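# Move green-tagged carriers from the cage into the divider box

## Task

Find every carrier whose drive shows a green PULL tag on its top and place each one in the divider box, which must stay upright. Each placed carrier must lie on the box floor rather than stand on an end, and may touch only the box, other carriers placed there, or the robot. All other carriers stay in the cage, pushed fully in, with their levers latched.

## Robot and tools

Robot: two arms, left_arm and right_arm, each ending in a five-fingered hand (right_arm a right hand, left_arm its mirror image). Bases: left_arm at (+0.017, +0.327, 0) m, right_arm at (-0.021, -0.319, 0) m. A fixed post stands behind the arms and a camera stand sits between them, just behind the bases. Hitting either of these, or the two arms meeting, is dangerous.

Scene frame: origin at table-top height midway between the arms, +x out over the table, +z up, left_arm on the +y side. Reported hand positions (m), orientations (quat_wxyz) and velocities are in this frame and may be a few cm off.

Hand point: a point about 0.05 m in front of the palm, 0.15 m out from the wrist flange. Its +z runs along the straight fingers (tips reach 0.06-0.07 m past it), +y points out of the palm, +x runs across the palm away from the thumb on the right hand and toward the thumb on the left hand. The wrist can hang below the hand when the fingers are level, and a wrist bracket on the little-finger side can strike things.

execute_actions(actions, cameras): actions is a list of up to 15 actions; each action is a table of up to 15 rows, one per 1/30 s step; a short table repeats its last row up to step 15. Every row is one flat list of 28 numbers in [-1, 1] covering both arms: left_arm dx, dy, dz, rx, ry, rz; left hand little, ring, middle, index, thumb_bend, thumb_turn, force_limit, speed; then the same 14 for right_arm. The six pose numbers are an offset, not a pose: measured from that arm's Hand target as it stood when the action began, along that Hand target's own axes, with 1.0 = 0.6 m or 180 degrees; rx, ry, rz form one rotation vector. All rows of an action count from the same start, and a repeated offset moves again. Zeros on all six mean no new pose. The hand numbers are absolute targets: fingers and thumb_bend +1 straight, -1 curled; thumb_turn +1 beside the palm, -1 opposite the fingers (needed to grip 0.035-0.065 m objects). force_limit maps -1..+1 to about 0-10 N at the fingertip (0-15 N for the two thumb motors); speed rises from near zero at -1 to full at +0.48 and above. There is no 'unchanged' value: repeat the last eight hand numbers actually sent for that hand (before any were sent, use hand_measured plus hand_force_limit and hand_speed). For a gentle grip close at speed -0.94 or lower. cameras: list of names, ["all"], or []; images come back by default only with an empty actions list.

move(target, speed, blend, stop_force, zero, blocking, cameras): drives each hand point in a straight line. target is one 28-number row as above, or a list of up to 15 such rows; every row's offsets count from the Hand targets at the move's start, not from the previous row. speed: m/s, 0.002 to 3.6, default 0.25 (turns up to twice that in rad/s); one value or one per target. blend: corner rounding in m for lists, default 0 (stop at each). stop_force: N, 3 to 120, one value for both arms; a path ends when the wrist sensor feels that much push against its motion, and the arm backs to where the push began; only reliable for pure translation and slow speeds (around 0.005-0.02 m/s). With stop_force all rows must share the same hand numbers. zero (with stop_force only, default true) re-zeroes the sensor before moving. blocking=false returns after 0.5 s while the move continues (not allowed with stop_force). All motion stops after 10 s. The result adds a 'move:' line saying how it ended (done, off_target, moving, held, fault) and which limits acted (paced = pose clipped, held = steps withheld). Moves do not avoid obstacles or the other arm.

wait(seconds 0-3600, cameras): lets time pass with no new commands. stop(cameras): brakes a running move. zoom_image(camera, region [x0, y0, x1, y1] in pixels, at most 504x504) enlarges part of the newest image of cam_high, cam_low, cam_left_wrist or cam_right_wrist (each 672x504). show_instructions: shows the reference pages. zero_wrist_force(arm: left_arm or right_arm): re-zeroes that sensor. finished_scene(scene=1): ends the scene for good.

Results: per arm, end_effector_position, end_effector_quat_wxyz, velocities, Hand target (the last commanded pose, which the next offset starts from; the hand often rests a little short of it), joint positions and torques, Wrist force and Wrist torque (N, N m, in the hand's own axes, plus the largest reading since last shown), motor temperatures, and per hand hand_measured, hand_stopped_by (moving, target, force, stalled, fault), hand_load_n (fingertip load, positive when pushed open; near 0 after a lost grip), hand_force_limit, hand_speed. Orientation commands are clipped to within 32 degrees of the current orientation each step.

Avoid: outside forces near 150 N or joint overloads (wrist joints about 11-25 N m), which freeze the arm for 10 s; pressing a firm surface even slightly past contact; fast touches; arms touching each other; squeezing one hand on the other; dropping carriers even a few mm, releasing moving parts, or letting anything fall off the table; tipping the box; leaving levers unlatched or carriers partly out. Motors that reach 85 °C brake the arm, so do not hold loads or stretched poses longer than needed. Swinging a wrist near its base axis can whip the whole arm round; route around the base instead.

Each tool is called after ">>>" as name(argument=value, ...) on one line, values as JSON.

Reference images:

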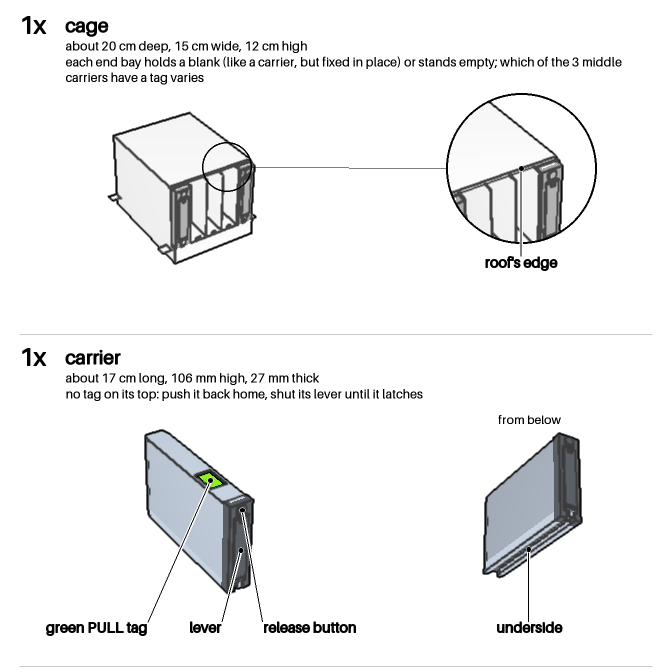

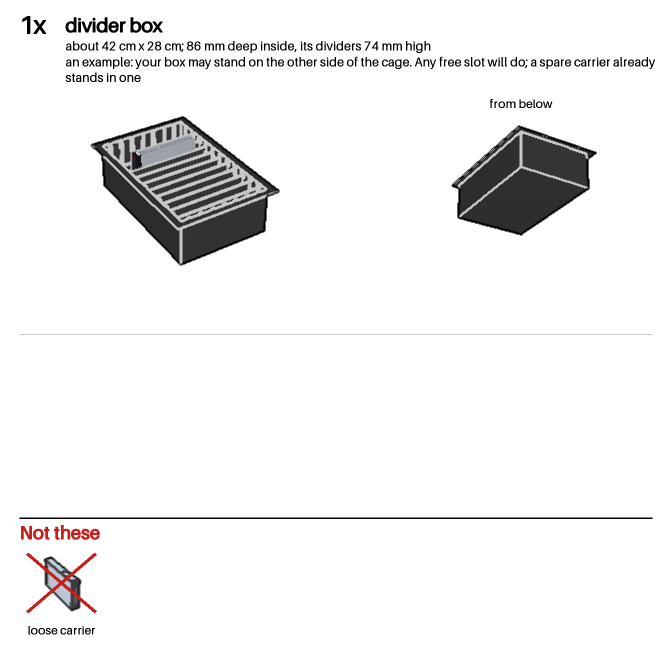

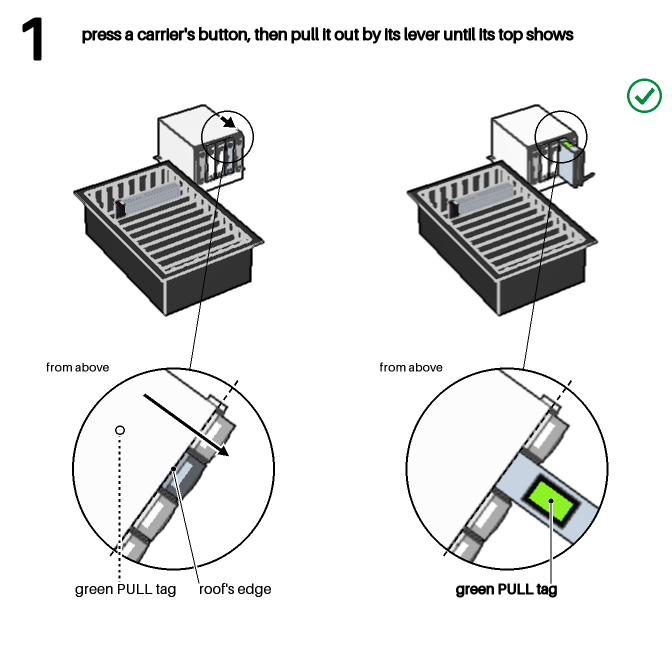

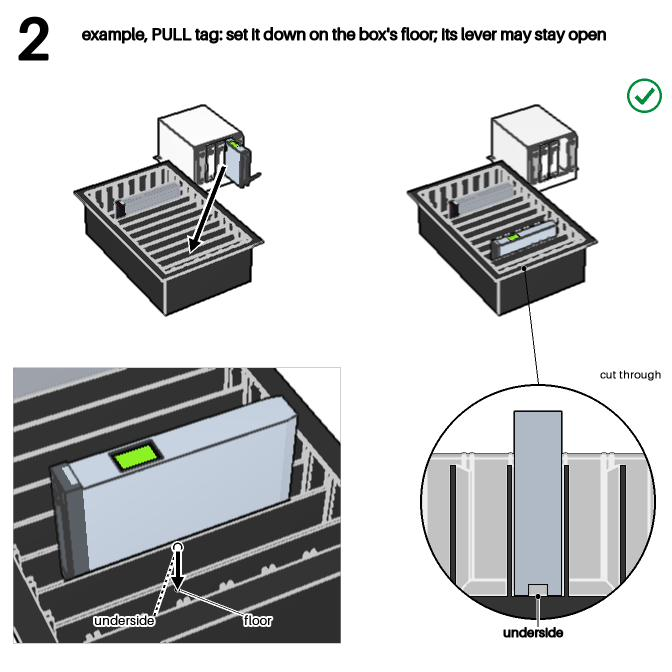

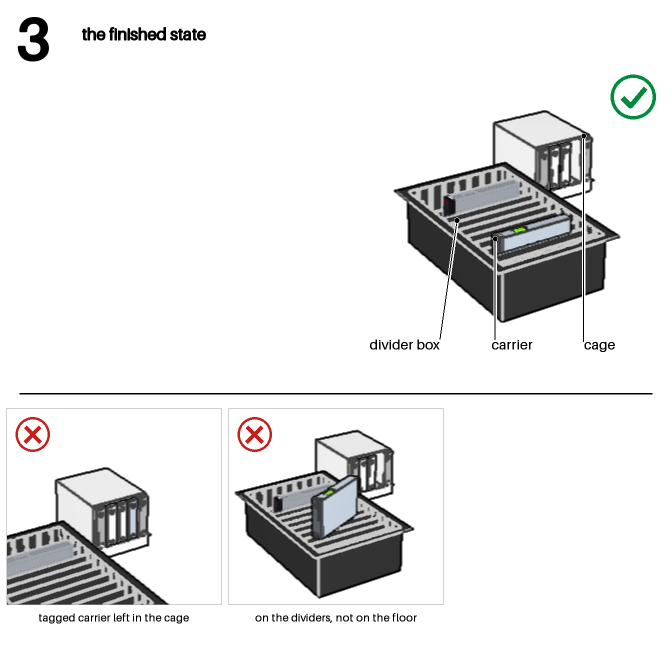

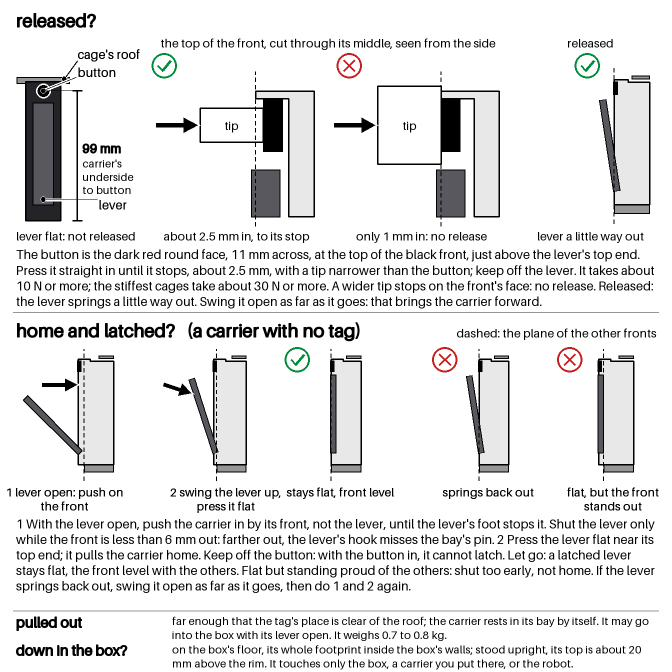

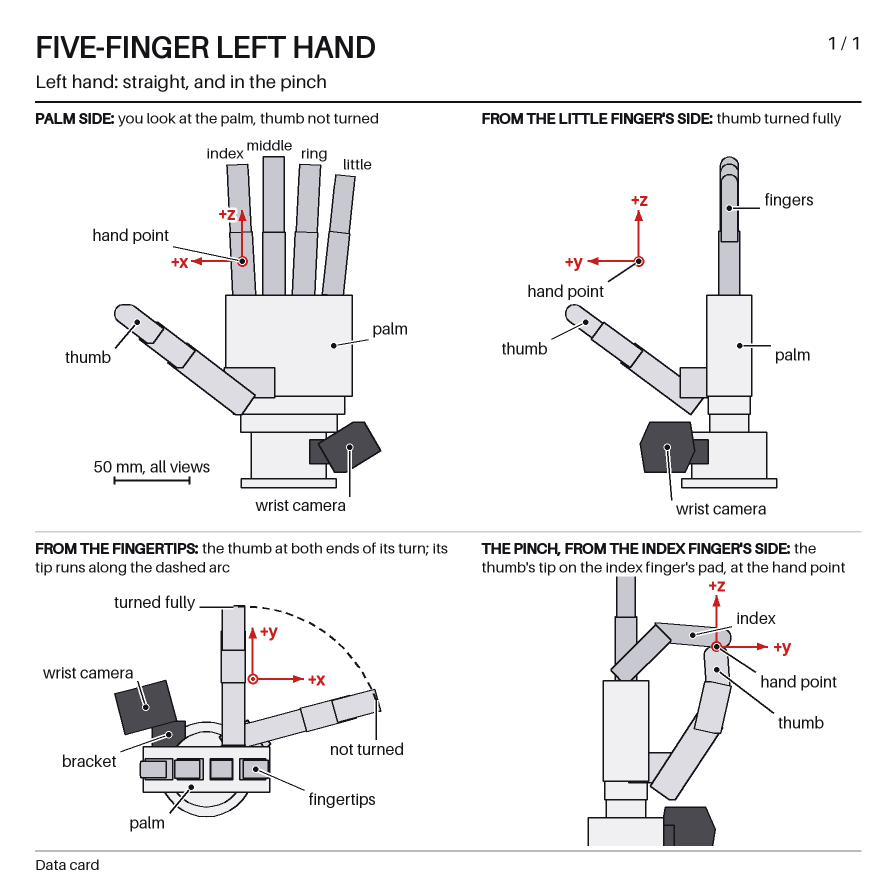

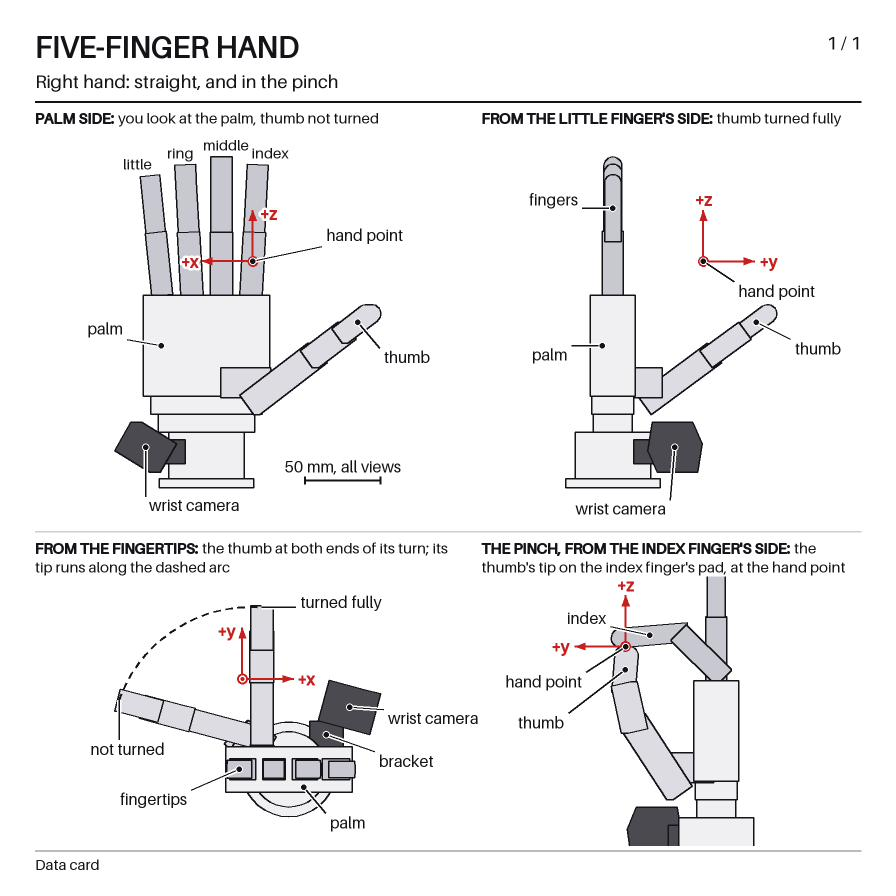

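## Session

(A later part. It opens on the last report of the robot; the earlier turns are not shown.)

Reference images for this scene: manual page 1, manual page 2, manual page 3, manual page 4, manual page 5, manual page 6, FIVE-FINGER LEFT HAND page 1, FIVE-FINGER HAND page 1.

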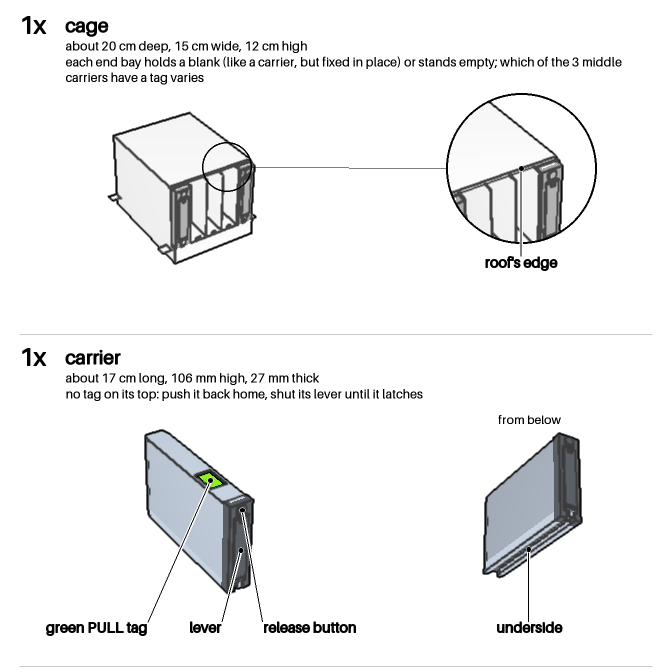

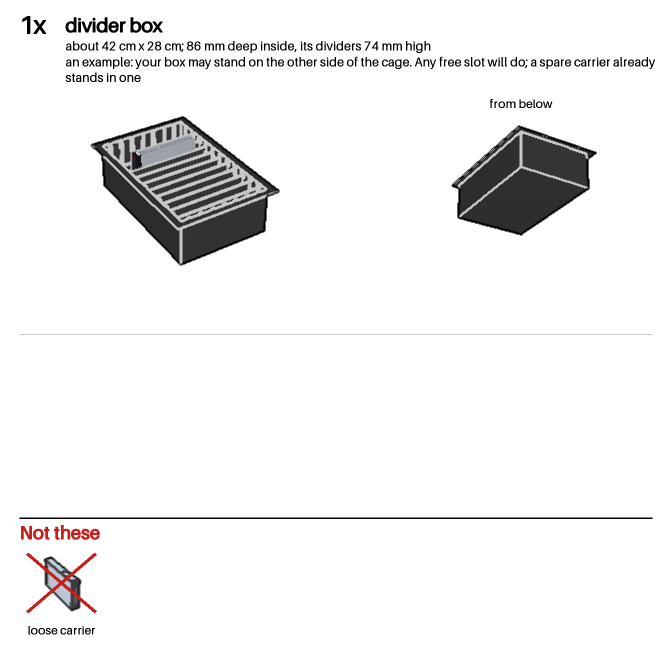

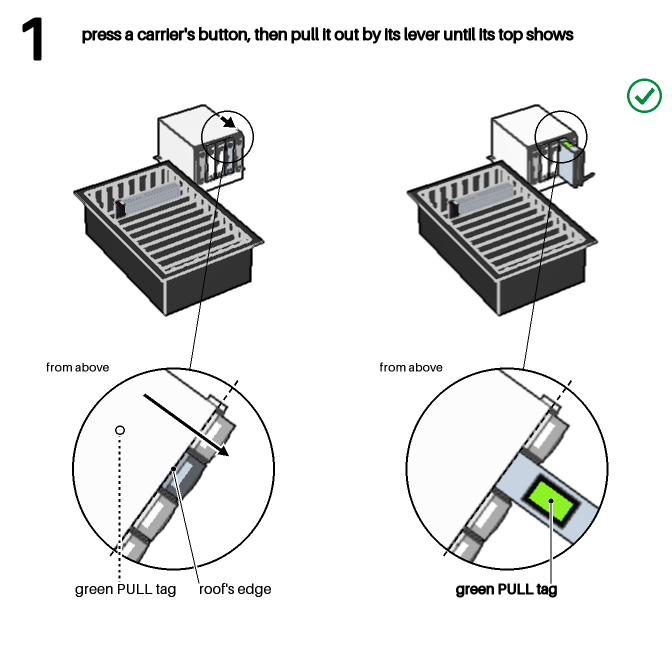

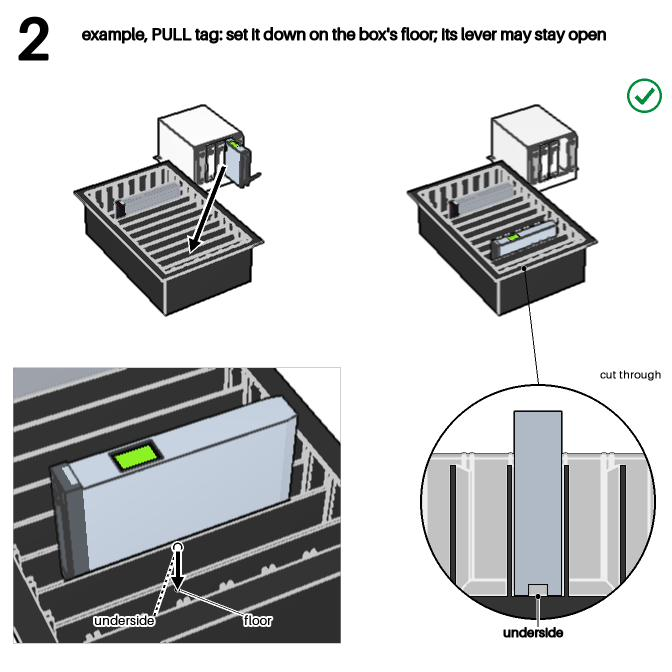

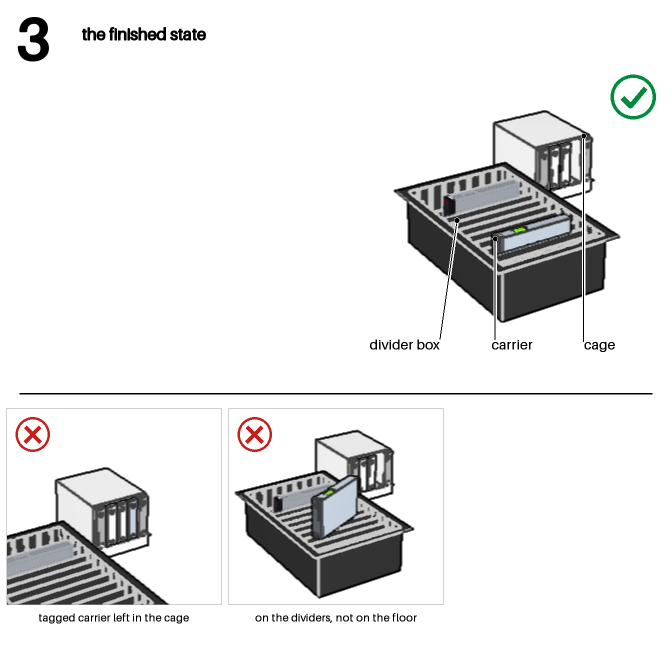

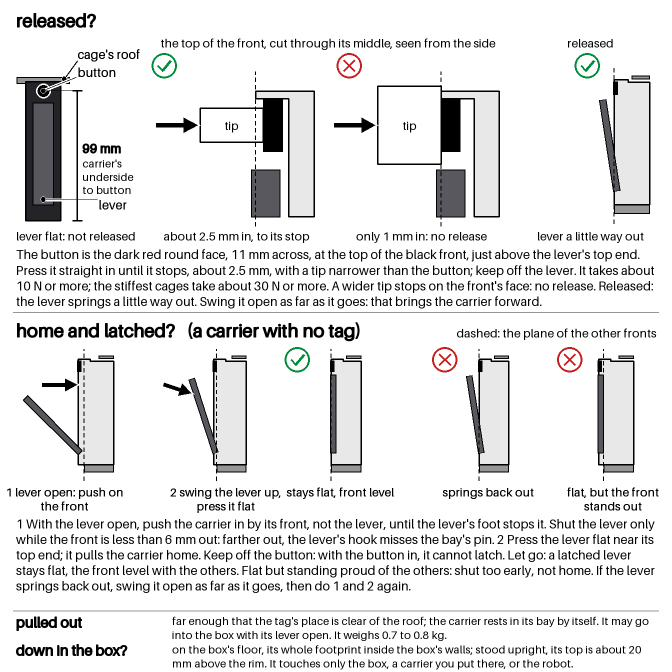

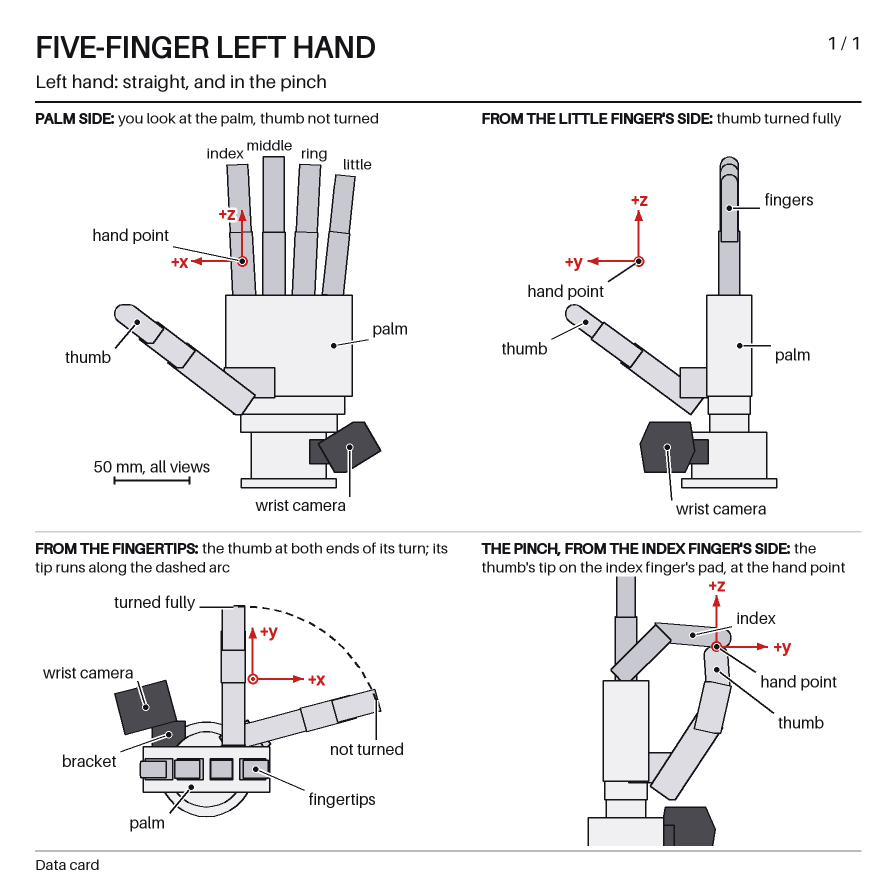

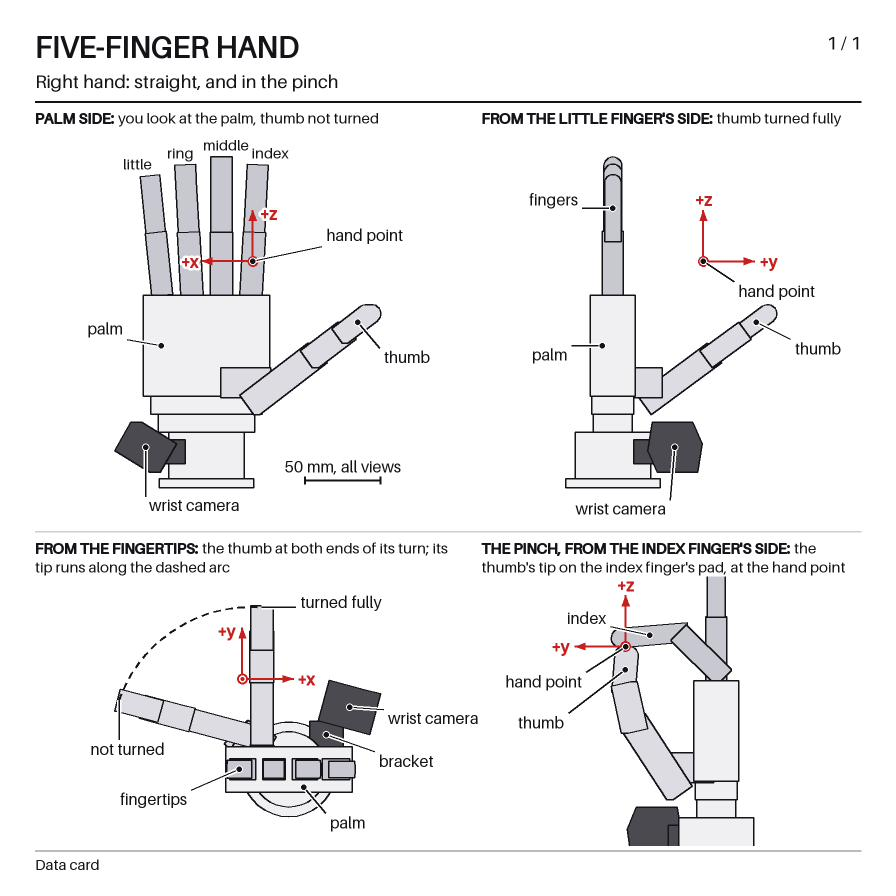

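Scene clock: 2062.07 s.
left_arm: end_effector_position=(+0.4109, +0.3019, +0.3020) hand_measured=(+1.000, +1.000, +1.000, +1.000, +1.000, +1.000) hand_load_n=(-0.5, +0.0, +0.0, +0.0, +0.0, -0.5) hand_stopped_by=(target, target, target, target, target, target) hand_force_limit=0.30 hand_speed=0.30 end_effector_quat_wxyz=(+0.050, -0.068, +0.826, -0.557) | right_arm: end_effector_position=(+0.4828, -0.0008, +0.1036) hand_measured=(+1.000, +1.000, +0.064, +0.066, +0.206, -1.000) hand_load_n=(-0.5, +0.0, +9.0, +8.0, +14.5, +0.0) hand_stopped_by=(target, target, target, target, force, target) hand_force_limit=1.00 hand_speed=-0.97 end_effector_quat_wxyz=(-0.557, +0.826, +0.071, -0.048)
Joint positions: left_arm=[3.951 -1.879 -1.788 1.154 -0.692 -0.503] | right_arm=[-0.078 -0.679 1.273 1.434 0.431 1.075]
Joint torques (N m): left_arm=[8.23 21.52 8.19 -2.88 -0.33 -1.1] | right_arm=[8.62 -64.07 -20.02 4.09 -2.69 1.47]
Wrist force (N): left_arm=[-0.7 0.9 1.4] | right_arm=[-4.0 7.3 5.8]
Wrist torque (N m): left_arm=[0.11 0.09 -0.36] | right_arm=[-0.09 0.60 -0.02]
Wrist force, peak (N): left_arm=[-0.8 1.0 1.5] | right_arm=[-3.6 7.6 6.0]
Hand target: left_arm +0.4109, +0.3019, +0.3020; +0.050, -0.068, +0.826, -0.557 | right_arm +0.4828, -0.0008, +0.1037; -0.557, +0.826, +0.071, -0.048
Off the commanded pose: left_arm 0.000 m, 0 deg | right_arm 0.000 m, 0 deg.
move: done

>>> move(target=[0,0,0,0,0,0,1,1,1,1,1,1,0.3,0.3,-0.003,-0.0002,0.0,0,0,0,1,1,0.06,0.064,0.18,-1,1.0,-0.97], speed=0.005)

>>> move(target=[0,0,0,0,0,0,1,1,1,1,1,1,0.3,0.3,-0.006,0.0,0.0,0,0,0,1,1,0.06,0.064,0.18,-1,1.0,-0.97], speed=0.01)

Scene clock: 2064.63 s.
left_arm: end_effector_position=(+0.4109, +0.3019, +0.3020) hand_measured=(+1.000, +1.000, +1.000, +1.000, +1.000, +1.000) hand_load_n=(+0.0, +0.0, +0.0, +0.0, +0.0, -0.5) hand_stopped_by=(target, target, target, target, target, target) hand_force_limit=0.30 hand_speed=0.30 end_effector_quat_wxyz=(+0.050, -0.068, +0.826, -0.557) | right_arm: end_effector_position=(+0.4810, -0.0010, +0.1038) hand_measured=(+1.000, +1.000, +0.064, +0.066, +0.206, -1.000) hand_load_n=(+0.0, +0.0, +8.5, +8.0, +15.0, +0.0) hand_stopped_by=(target, target, target, target, force, target) hand_force_limit=1.00 hand_speed=-0.97 end_effector_quat_wxyz=(-0.557, +0.826, +0.071, -0.048)
Joint positions: left_arm=[3.951 -1.879 -1.788 1.154 -0.692 -0.503] | right_arm=[-0.078 -0.682 1.28 1.431 0.431 1.074]
Joint torques (N m): left_arm=[8 21.36 8.56 -2.79 -0.35 -1.18] | right_arm=[-9.69 -63.84 -6.05 2.04 -1.07 -1.36]
Wrist force (N): left_arm=[-0.4 0.9 1.4] | right_arm=[-3.3 9.1 5.9]
Wrist torque (N m): left_arm=[0.12 0.05 -0.33] | right_arm=[-0.05 0.56 0.16]
Wrist force, peak (N): left_arm=[-0.5 1.0 1.6] | right_arm=[-3.6 9.2 6.1]
Hand target: left_arm +0.4109, +0.3019, +0.3020; +0.050, -0.068, +0.826, -0.557 | right_arm +0.4810, -0.0010, +0.1038; -0.557, +0.826, +0.071, -0.048
Off the commanded pose: left_arm 0.000 m, 0 deg | right_arm 0.000 m, 0 deg.
move: done

Scene clock: 2065.30 s.
left_arm: end_effector_position=(+0.4109, +0.3019, +0.3020) hand_measured=(+1.000, +1.000, +1.000, +1.000, +1.000, +1.000) hand_load_n=(+0.0, +0.0, +0.0, +0.0, +0.0, -0.5) hand_stopped_by=(target, target, target, target, target, target) hand_force_limit=0.30 hand_speed=0.30 end_effector_quat_wxyz=(+0.050, -0.068, +0.826, -0.557) | right_arm: end_effector_position=(+0.4775, -0.0017, +0.1038) hand_measured=(+1.000, +1.000, +0.064, +0.066, +0.206, -1.000) hand_load_n=(-0.5, +0.0, +8.5, +8.5, +15.0, +0.0) hand_stopped_by=(target, target, target, target, force, target) hand_force_limit=1.00 hand_speed=-0.97 end_effector_quat_wxyz=(-0.557, +0.826, +0.071, -0.048)
Joint positions: left_arm=[3.951 -1.879 -1.788 1.154 -0.692 -0.503] | right_arm=[-0.08 -0.69 1.296 1.425 0.432 1.071]
Joint torques (N m): left_arm=[8.59 21.27 8.13 -2.96 -0.35 -1.3] | right_arm=[-9.19 -63.84 -5.73 1.99 -1.09 -1.48]
Wrist force (N): left_arm=[-0.8 0.9 1.5] | right_arm=[-3.7 9.0 6.2]
Wrist torque (N m): left_arm=[0.11 0.11 -0.36] | right_arm=[-0.06 0.60 0.15]
Wrist force, peak (N): left_arm=[-0.8 0.9 1.5] | right_arm=[-3.6 9.3 6.2]
Hand target: left_arm +0.4109, +0.3019, +0.3020; +0.050, -0.068, +0.826, -0.557 | right_arm +0.4775, -0.0017, +0.1038; -0.557, +0.826, +0.071, -0.048
Off the commanded pose: left_arm 0.000 m, 0 deg | right_arm 0.000 m, 0 deg.
move: done

>>> move(target=[0,0,0,0,0,0,1,1,1,1,1,1,0.3,0.3,-0.03,0.0,0.0001,0,0,0,1,1,0.06,0.064,0.18,-1,1.0,-0.97], speed=0.015)

>>> move(target=[0,0,0,0,0,0,1,1,1,1,1,1,0.3,0.3,-0.03,0.0,0.0001,0,0,0,1,1,0.06,0.064,0.18,-1,1.0,-0.97], speed=0.02)

>>> move(target=[0,0,0,0,0,0,1,1,1,1,1,1,0.3,0.3,-0.03,0.0,0.0001,0,0,0,1,1,0.06,0.064,0.18,-1,1.0,-0.97], speed=0.02, cameras=["cam_low","cam_right_wrist"])

Scene clock: 2068.60 s.
left_arm: end_effector_position=(+0.4109, +0.3019, +0.3020) hand_measured=(+1.000, +1.000, +1.000, +1.000, +1.000, +1.000) hand_load_n=(-0.5, +0.0, +0.0, +0.0, +0.0, -0.5) hand_stopped_by=(target, target, target, target, target, target) hand_force_limit=0.30 hand_speed=0.30 end_effector_quat_wxyz=(+0.050, -0.068, +0.826, -0.557) | right_arm: end_effector_position=(+0.4597, -0.0047, +0.1038) hand_measured=(+1.000, +1.000, +0.064, +0.066, +0.206, -1.000) hand_load_n=(+0.0, +0.0, +9.0, +7.5, +15.0, +0.0) hand_stopped_by=(target, target, target, target, force, target) hand_force_limit=1.00 hand_speed=-0.97 end_effector_quat_wxyz=(-0.557, +0.826, +0.071, -0.048)
Joint positions: left_arm=[3.951 -1.879 -1.788 1.154 -0.692 -0.503] | right_arm=[-0.086 -0.726 1.372 1.398 0.435 1.057]
Joint torques (N m): left_arm=[8.04 21.63 8.46 -2.89 -0.27 -1.19] | right_arm=[-9.59 -62.01 -4.19 2.02 -0.98 -1.48]
Wrist force (N): left_arm=[-0.7 0.9 1.1] | right_arm=[-3.7 8.7 6.3]
Wrist torque (N m): left_arm=[0.12 0.08 -0.35] | right_arm=[-0.12 0.55 0.13]
Wrist force, peak (N): left_arm=[-0.6 1.0 1.6] | right_arm=[-4.1 9.2 6.5]
Hand target: left_arm +0.4109, +0.3019, +0.3020; +0.050, -0.068, +0.826, -0.557 | right_arm +0.4597, -0.0047, +0.1038; -0.557, +0.826, +0.071, -0.048
Off the commanded pose: left_arm 0.000 m, 0 deg | right_arm 0.000 m, 0 deg.
move: done

Scene clock: 2069.90 s.
left_arm: end_effector_position=(+0.4109, +0.3019, +0.3020) hand_measured=(+1.000, +1.000, +1.000, +1.000, +1.000, +1.000) hand_load_n=(+0.0, +0.0, -0.5, +0.0, +0.0, +0.0) hand_stopped_by=(target, target, target, target, target, target) hand_force_limit=0.30 hand_speed=0.30 end_effector_quat_wxyz=(+0.050, -0.068, +0.826, -0.557) | right_arm: end_effector_position=(+0.4420, -0.0077, +0.1038) hand_measured=(+1.000, +1.000, +0.064, +0.066, +0.206, -1.000) hand_load_n=(+0.0, +0.0, +9.5, +7.5, +15.0, +0.0) hand_stopped_by=(target, target, target, target, force, target) hand_force_limit=1.00 hand_speed=-0.97 end_effector_quat_wxyz=(-0.557, +0.826, +0.071, -0.048)
Joint positions: left_arm=[3.951 -1.879 -1.788 1.154 -0.692 -0.503] | right_arm=[-0.093 -0.76 1.445 1.373 0.438 1.042]
Joint torques (N m): left_arm=[7.85 21.81 8.05 -2.79 -0.33 -1.28] | right_arm=[-9.78 -60.13 -5.07 1.94 -1 -1.43]
Wrist force (N): left_arm=[-0.6 0.9 1.3] | right_arm=[-3.7 8.7 6.5]
Wrist torque (N m): left_arm=[0.12 0.08 -0.35] | right_arm=[-0.11 0.50 0.14]
Wrist force, peak (N): left_arm=[-0.6 1.0 1.6] | right_arm=[-3.8 9.1 6.7]
Hand target: left_arm +0.4109, +0.3019, +0.3020; +0.050, -0.068, +0.826, -0.557 | right_arm +0.4420, -0.0077, +0.1038; -0.557, +0.826, +0.071, -0.048
Off the commanded pose: left_arm 0.000 m, 0 deg | right_arm 0.000 m, 0 deg.
move: done

Scene clock: 2071.20 s.
left_arm: end_effector_position=(+0.4109, +0.3019, +0.3020) hand_measured=(+1.000, +1.000, +1.000, +1.000, +1.000, +1.000) hand_load_n=(+0.0, +0.0, +0.0, -0.5, +0.0, -0.5) hand_stopped_by=(target, target, target, target, target, target) hand_force_limit=0.30 hand_speed=0.30 end_effector_quat_wxyz=(+0.050, -0.068, +0.826, -0.557) | right_arm: end_effector_position=(+0.4242, -0.0107, +0.1037) hand_measured=(+1.000, +1.000, +0.064, +0.066, +0.206, -1.000) hand_load_n=(+0.0, +0.0, +9.0, +7.0, +15.0, +0.0) hand_stopped_by=(target, target, target, target, force, target) hand_force_limit=1.00 hand_speed=-0.97 end_effector_quat_wxyz=(-0.557, +0.826, +0.071, -0.048)
Joint positions: left_arm=[3.951 -1.879 -1.788 1.154 -0.692 -0.503] | right_arm=[-0.101 -0.793 1.515 1.35 0.442 1.027]
Joint torques (N m): left_arm=[7.75 21.6 8.2 -2.77 -0.26 -1.29] | right_arm=[-10.1 -58.61 -4.72 1.95 -1 -1.49]
Wrist force (N): left_arm=[-0.8 0.7 1.5] | right_arm=[-4.2 8.9 6.6]
Wrist torque (N m): left_arm=[0.08 0.11 -0.36] | right_arm=[-0.03 0.57 0.13]
Wrist force, peak (N): left_arm=[-0.6 1.1 1.6] | right_arm=[-4.2 8.9 6.6]
Hand target: left_arm +0.4109, +0.3019, +0.3020; +0.050, -0.068, +0.826, -0.557 | right_arm +0.4242, -0.0107, +0.1037; -0.557, +0.826, +0.071, -0.048
Off the commanded pose: left_arm 0.000 m, 0 deg | right_arm 0.000 m, 0 deg.
move: done
cam_right_wrist: T_world_to_cam=[[0.37303, -0.2942, -0.87994, -0.07541], [-0.68888, -0.72314, -0.05025, 0.28796], [-0.62153, 0.62491, -0.47242, 0.43215]] pos_world=[0.4951, -0.08401, 0.15227]

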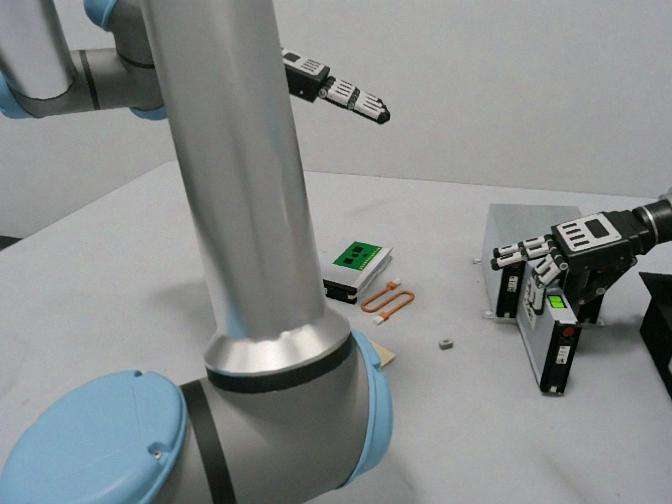

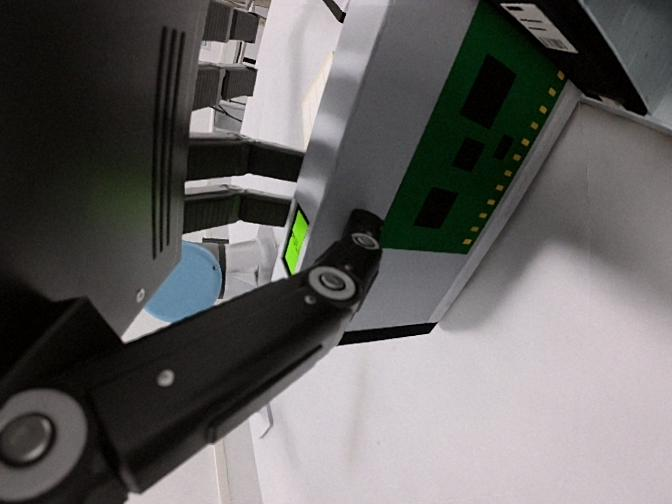

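>>> move(target=[0,0,0,0,0,0,1,1,1,1,1,1,0.3,0.3,-0.05,0.0,0.0,0,0,0,1,1,0.06,0.064,0.18,-1,1.0,-0.97], speed=0.02, cameras=["cam_low","cam_right_wrist"])

>>> zoom_image(camera="cam_low", region=[480, 190, 672, 440])

Scene clock: 2074.67 s.
left_arm: end_effector_position=(+0.4109, +0.3019, +0.3020) hand_measured=(+1.000, +1.000, +1.000, +1.000, +1.000, +1.000) hand_load_n=(+0.0, +0.0, +0.0, +0.0, +0.0, -0.5) hand_stopped_by=(target, target, target, target, target, target) hand_force_limit=0.30 hand_speed=0.30 end_effector_quat_wxyz=(+0.050, -0.068, +0.826, -0.557) | right_arm: end_effector_position=(+0.3947, -0.0159, +0.1038) hand_measured=(+1.000, +1.000, +0.064, +0.066, +0.206, -1.000) hand_load_n=(+0.0, +0.0, +8.0, +6.5, +17.0, +0.0) hand_stopped_by=(target, target, target, target, force, target) hand_force_limit=1.00 hand_speed=-0.97 end_effector_quat_wxyz=(-0.557, +0.826, +0.071, -0.048)
Joint positions: left_arm=[3.951 -1.879 -1.788 1.154 -0.692 -0.503] | right_arm=[-0.115 -0.845 1.627 1.315 0.448 0.999]
Joint torques (N m): left_arm=[7.84 21.2 7.66 -2.9 -0.31 -1.3] | right_arm=[-9.91 -55.93 -3.53 2 -1.02 -1.37]
Wrist force (N): left_arm=[-0.4 1.1 1.3] | right_arm=[-4.3 8.7 7.1]
Wrist torque (N m): left_arm=[0.14 0.05 -0.34] | right_arm=[-0.05 0.54 0.12]
Wrist force, peak (N): left_arm=[-0.5 1.0 1.6] | right_arm=[-3.9 9.3 7.4]
Hand target: left_arm +0.4109, +0.3019, +0.3020; +0.050, -0.068, +0.826, -0.557 | right_arm +0.3947, -0.0159, +0.1038; -0.557, +0.826, +0.071, -0.048
Off the commanded pose: left_arm 0.000 m, 0 deg | right_arm 0.000 m, 0 deg.
move: done
cam_right_wrist: T_world_to_cam=[[0.37303, -0.2942, -0.87994, -0.06591], [-0.68888, -0.72314, -0.05025, 0.26395], [-0.62153, 0.62491, -0.47242, 0.41701]] pos_world=[0.4656, -0.08911, 0.15227]

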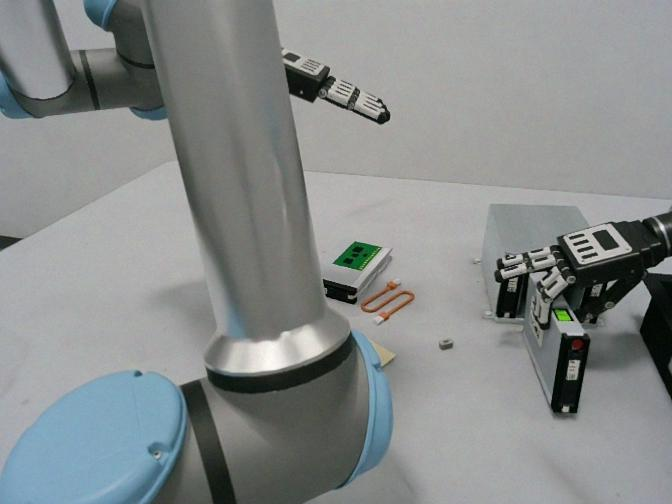

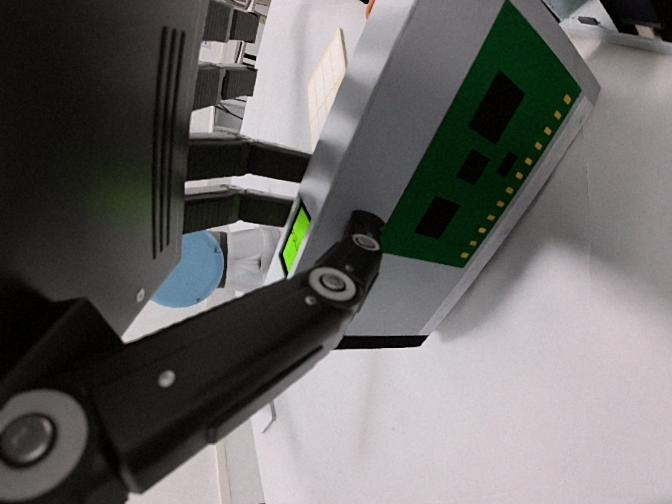

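Scaled by 2.016 from the camera's image (finer frame: 960x720).

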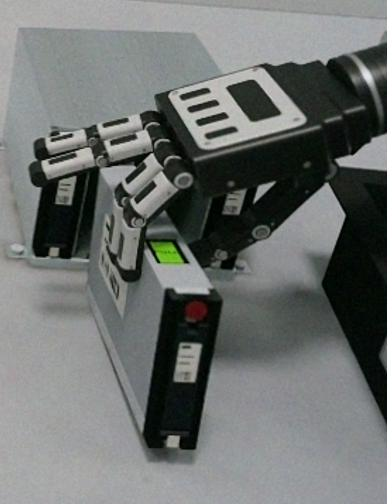

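>>> move(target=[0,0,0,0,0,0,1,1,1,1,1,1,0.3,0.3,-0.01,-0.2781,-0.1124,0,0,0,1,1,0.06,0.064,0.18,-1,1.0,-0.97], speed=0.06)

Scene clock: 2085.37 s.
left_arm: end_effector_position=(+0.4109, +0.3019, +0.3020) hand_measured=(+1.000, +1.000, +1.000, +1.000, +1.000, +1.000) hand_load_n=(+0.0, +0.0, +0.0, +0.0, +0.0, +0.0) hand_stopped_by=(target, target, target, target, target, target) hand_force_limit=0.30 hand_speed=0.30 end_effector_quat_wxyz=(+0.050, -0.068, +0.826, -0.557) | right_arm: end_effector_position=(+0.3888, -0.0169, +0.2837) hand_measured=(+1.000, +1.000, +0.064, +0.066, +0.206, -1.000) hand_load_n=(+0.0, -0.5, +8.0, +6.0, +18.0, +2.0) hand_stopped_by=(target, target, target, target, force, target) hand_force_limit=1.00 hand_speed=-0.97 end_effector_quat_wxyz=(-0.557, +0.826, +0.071, -0.048)
Joint positions: left_arm=[3.951 -1.879 -1.788 1.154 -0.692 -0.503] | right_arm=[-0.118 -1.095 1.508 1.69 0.45 0.993]
Joint torques (N m): left_arm=[7.49 21.82 8.29 -2.8 -0.38 -1.35] | right_arm=[-10.52 -51.3 -23.43 5.04 -1.11 -1.48]
Wrist force (N): left_arm=[-0.7 0.9 1.5] | right_arm=[-4.6 9.4 7.4]
Wrist torque (N m): left_arm=[0.12 0.08 -0.35] | right_arm=[-0.03 0.55 0.23]
Wrist force, peak (N): left_arm=[-0.5 1.0 1.6] | right_arm=[-5.1 9.7 7.6]
Hand target: left_arm +0.4109, +0.3019, +0.3020; +0.050, -0.068, +0.826, -0.557 | right_arm +0.3888, -0.0169, +0.2837; -0.557, +0.826, +0.071, -0.048
Off the commanded pose: left_arm 0.000 m, 0 deg | right_arm 0.000 m, 0 deg.
move: done

>>> move(target=[0,0,0,0,0,0,1,1,1,1,1,1,0.3,0.3,-0.037,0.0211,-0.3916,0,-0.2132,-0.0862,1,1,0.06,0.064,0.18,-1,1.0,-0.97], speed=0.12)

Scene clock: 2090.87 s.
left_arm: end_effector_position=(+0.4109, +0.3019, +0.3020) hand_measured=(+1.000, +1.000, +1.000, +1.000, +1.000, +1.000) hand_load_n=(-0.5, +0.0, +0.0, +0.0, +0.0, -0.5) hand_stopped_by=(target, target, target, target, target, target) hand_force_limit=0.30 hand_speed=0.30 end_effector_quat_wxyz=(+0.050, -0.068, +0.826, -0.557) | right_arm: end_effector_position=(+0.4051, -0.2399, +0.3601) hand_measured=(+1.000, +1.000, +0.064, +0.066, +0.206, -1.000) hand_load_n=(+0.0, +0.0, +7.5, +5.5, +17.5, +2.0) hand_stopped_by=(target, target, target, target, force, target) hand_force_limit=1.00 hand_speed=-0.97 end_effector_quat_wxyz=(-0.504, +0.748, +0.358, -0.242)
Joint positions: left_arm=[3.951 -1.879 -1.788 1.154 -0.692 -0.503] | right_arm=[-0.316 -0.936 1.157 2.506 1.192 0.162]
Joint torques (N m): left_arm=[8.03 21.32 8.93 -2.76 -0.36 -1.41] | right_arm=[-10.29 -45.34 -23.04 5.57 0.9 -1.6]
Wrist force (N): left_arm=[-0.4 1.0 1.4] | right_arm=[-5.2 9.9 7.4]
Wrist torque (N m): left_arm=[0.14 0.05 -0.35] | right_arm=[0.05 0.60 0.18]
Wrist force, peak (N): left_arm=[-0.9 0.8 1.6] | right_arm=[-5.3 10.1 7.5]
Hand target: left_arm +0.4109, +0.3019, +0.3020; +0.050, -0.068, +0.826, -0.557 | right_arm +0.4051, -0.2399, +0.3601; -0.504, +0.748, +0.358, -0.242
Off the commanded pose: left_arm 0.000 m, 0 deg | right_arm 0.000 m, 0 deg.
move: done

>>> move(target=[0,0,0,0,0,0,1,1,1,1,1,1,0.3,0.3,-0.1283,0.0852,0.056,0,-0.2135,-0.0863,1,1,0.06,0.064,0.18,-1,1.0,-0.97], speed=0.12, cameras=["cam_high","cam_right_wrist"])

>>> zoom_image(camera="cam_high", region=[250, 80, 350, 180])

Scene clock: 2096.57 s.
left_arm: end_effector_position=(+0.4109, +0.3019, +0.3020) hand_measured=(+1.000, +1.000, +1.000, +1.000, +1.000, +1.000) hand_load_n=(+0.0, +0.0, -0.5, +0.0, +0.0, -0.5) hand_stopped_by=(target, target, target, target, target, target) hand_force_limit=0.30 hand_speed=0.30 end_effector_quat_wxyz=(+0.050, -0.068, +0.826, -0.557) | right_arm: end_effector_position=(+0.3475, -0.2925, +0.3001) hand_measured=(+1.000, +1.000, +0.064, +0.066, +0.206, -1.000) hand_load_n=(-0.5, +0.0, +7.5, +6.0, +17.5, +2.0) hand_stopped_by=(target, target, target, target, force, target) hand_force_limit=1.00 hand_speed=-0.97 end_effector_quat_wxyz=(-0.386, +0.572, +0.600, -0.405)
Joint positions: left_arm=[3.951 -1.879 -1.788 1.154 -0.692 -0.503] | right_arm=[-0.165 -0.966 1.37 2.349 1.721 -0.061]
Joint torques (N m): left_arm=[7.79 21.91 8.58 -2.8 -0.27 -1.47] | right_arm=[8.29 -55.94 -8.24 2.73 1.52 -1.65]
Wrist force (N): left_arm=[-0.6 0.7 1.3] | right_arm=[-5.2 9.5 7.3]
Wrist torque (N m): left_arm=[0.08 0.08 -0.34] | right_arm=[-0.04 0.62 0.24]
Wrist force, peak (N): left_arm=[-0.8 0.9 1.6] | right_arm=[-5.4 10.0 7.8]
Hand target: left_arm +0.4109, +0.3019, +0.3020; +0.050, -0.068, +0.826, -0.557 | right_arm +0.3475, -0.2925, +0.3001; -0.386, +0.572, +0.600, -0.405
Off the commanded pose: left_arm 0.000 m, 0 deg | right_arm 0.000 m, 0 deg.
move: done
cam_right_wrist: T_world_to_cam=[[0.33804, 0.33376, -0.87996, 0.2389], [0.6315, -0.77371, -0.05087, -0.43217], [-0.69781, -0.5385, -0.47231, 0.33947]] pos_world=[0.42905, -0.23131, 0.34857]

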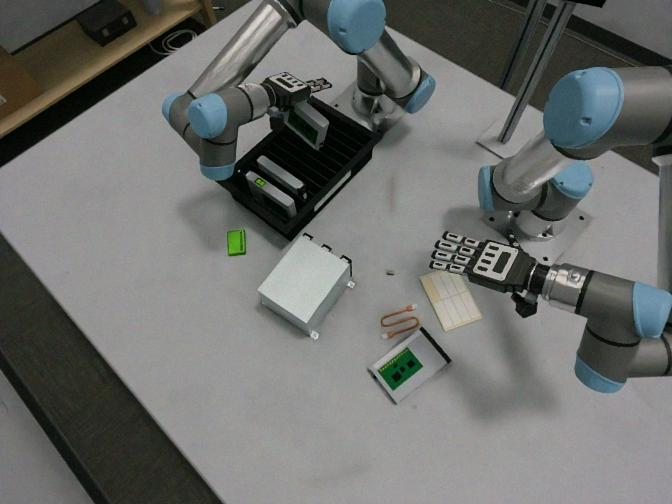

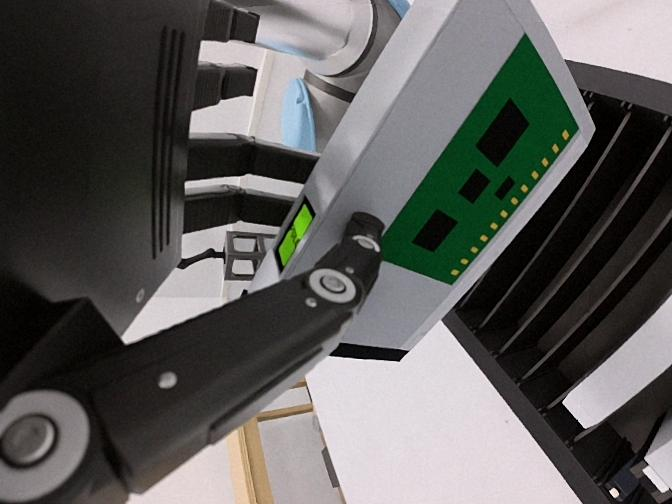

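Scaled by 5.040 from the camera's image (finer frame: 960x720).

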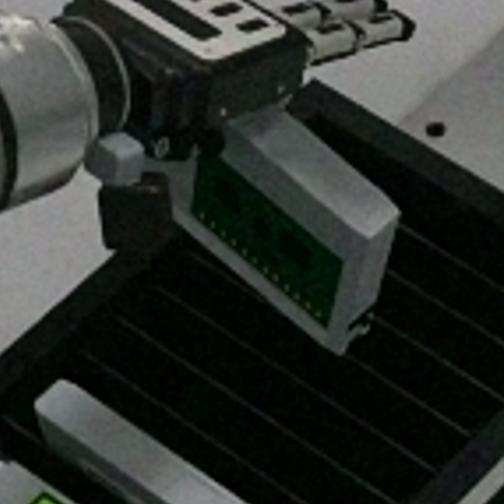

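>>> move(target=[0,0,0,0,0,0,1,1,1,1,1,1,0.3,0.3,-0.0158,0.1465,0.06,0,0,0,1,1,0.06,0.064,0.18,-1,1.0,-0.97], speed=0.05, cameras=["cam_high","cam_right_wrist"])

>>> zoom_image(camera="cam_high", region=[260, 110, 350, 200])

>>> zoom_image(camera="cam_right_wrist", region=[400, 80, 672, 450])

Scene clock: 2110.10 s.
left_arm: end_effector_position=(+0.4109, +0.3019, +0.3020) hand_measured=(+1.000, +1.000, +1.000, +1.000, +1.000, +1.000) hand_load_n=(+0.0, +0.0, +0.0, +0.0, +0.0, -0.5) hand_stopped_by=(target, target, target, target, target, target) hand_force_limit=0.30 hand_speed=0.30 end_effector_quat_wxyz=(+0.050, -0.068, +0.826, -0.557) | right_arm: end_effector_position=(+0.3475, -0.3020, +0.2052) hand_measured=(+1.000, +1.000, +0.064, +0.066, +0.206, -1.000) hand_load_n=(+0.0, -0.5, +7.5, +6.0, +17.5, +2.0) hand_stopped_by=(target, target, target, target, force, target) hand_force_limit=1.00 hand_speed=-0.97 end_effector_quat_wxyz=(-0.386, +0.572, +0.600, -0.405)
Joint positions: left_arm=[3.951 -1.879 -1.788 1.154 -0.692 -0.503] | right_arm=[-0.182 -0.859 1.459 2.152 1.737 -0.068]
Joint torques (N m): left_arm=[7.63 21.74 8.35 -2.66 -0.2 -1.48] | right_arm=[-9.82 -44.27 -5.73 2.83 1.52 -1.53]
Wrist force (N): left_arm=[-0.8 0.7 1.2] | right_arm=[-5.4 9.6 7.3]
Wrist torque (N m): left_arm=[0.11 0.09 -0.35] | right_arm=[0.02 0.65 0.23]
Wrist force, peak (N): left_arm=[-0.8 0.9 1.6] | right_arm=[-5.4 10.4 7.3]
Hand target: left_arm +0.4109, +0.3019, +0.3020; +0.050, -0.068, +0.826, -0.557 | right_arm +0.3475, -0.3020, +0.2051; -0.386, +0.572, +0.600, -0.405
Off the commanded pose: left_arm 0.000 m, 0 deg | right_arm 0.000 m, 0 deg.
move: done
cam_right_wrist: T_world_to_cam=[[0.33795, 0.33383, -0.87997, 0.15865], [0.63169, -0.77355, -0.05086, -0.44433], [-0.69768, -0.53868, -0.4723, 0.28936]] pos_world=[0.42895, -0.24081, 0.25367]

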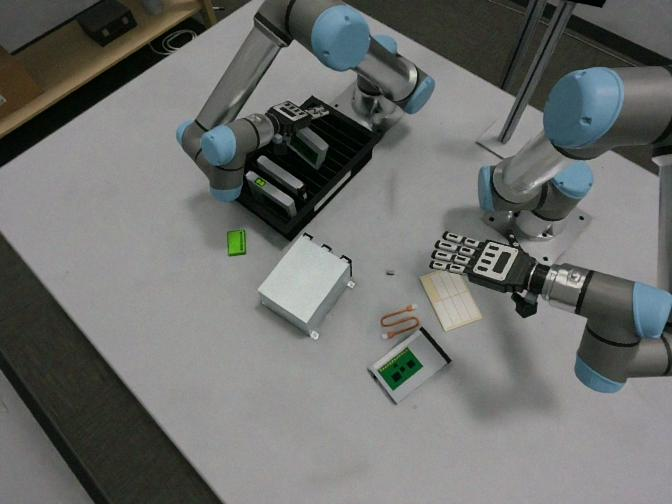

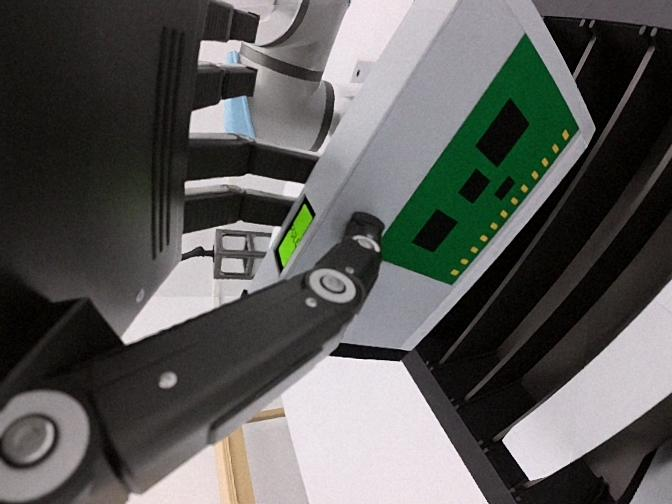

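Scaled by 5.600 from the camera's image (finer frame: 960x720).

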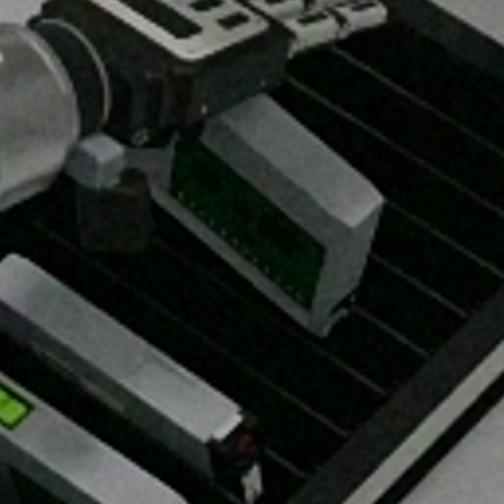

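Scaled by 1.362 from the camera's image (finer frame: 960x720).

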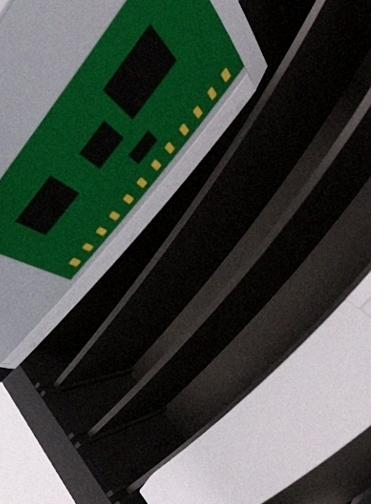

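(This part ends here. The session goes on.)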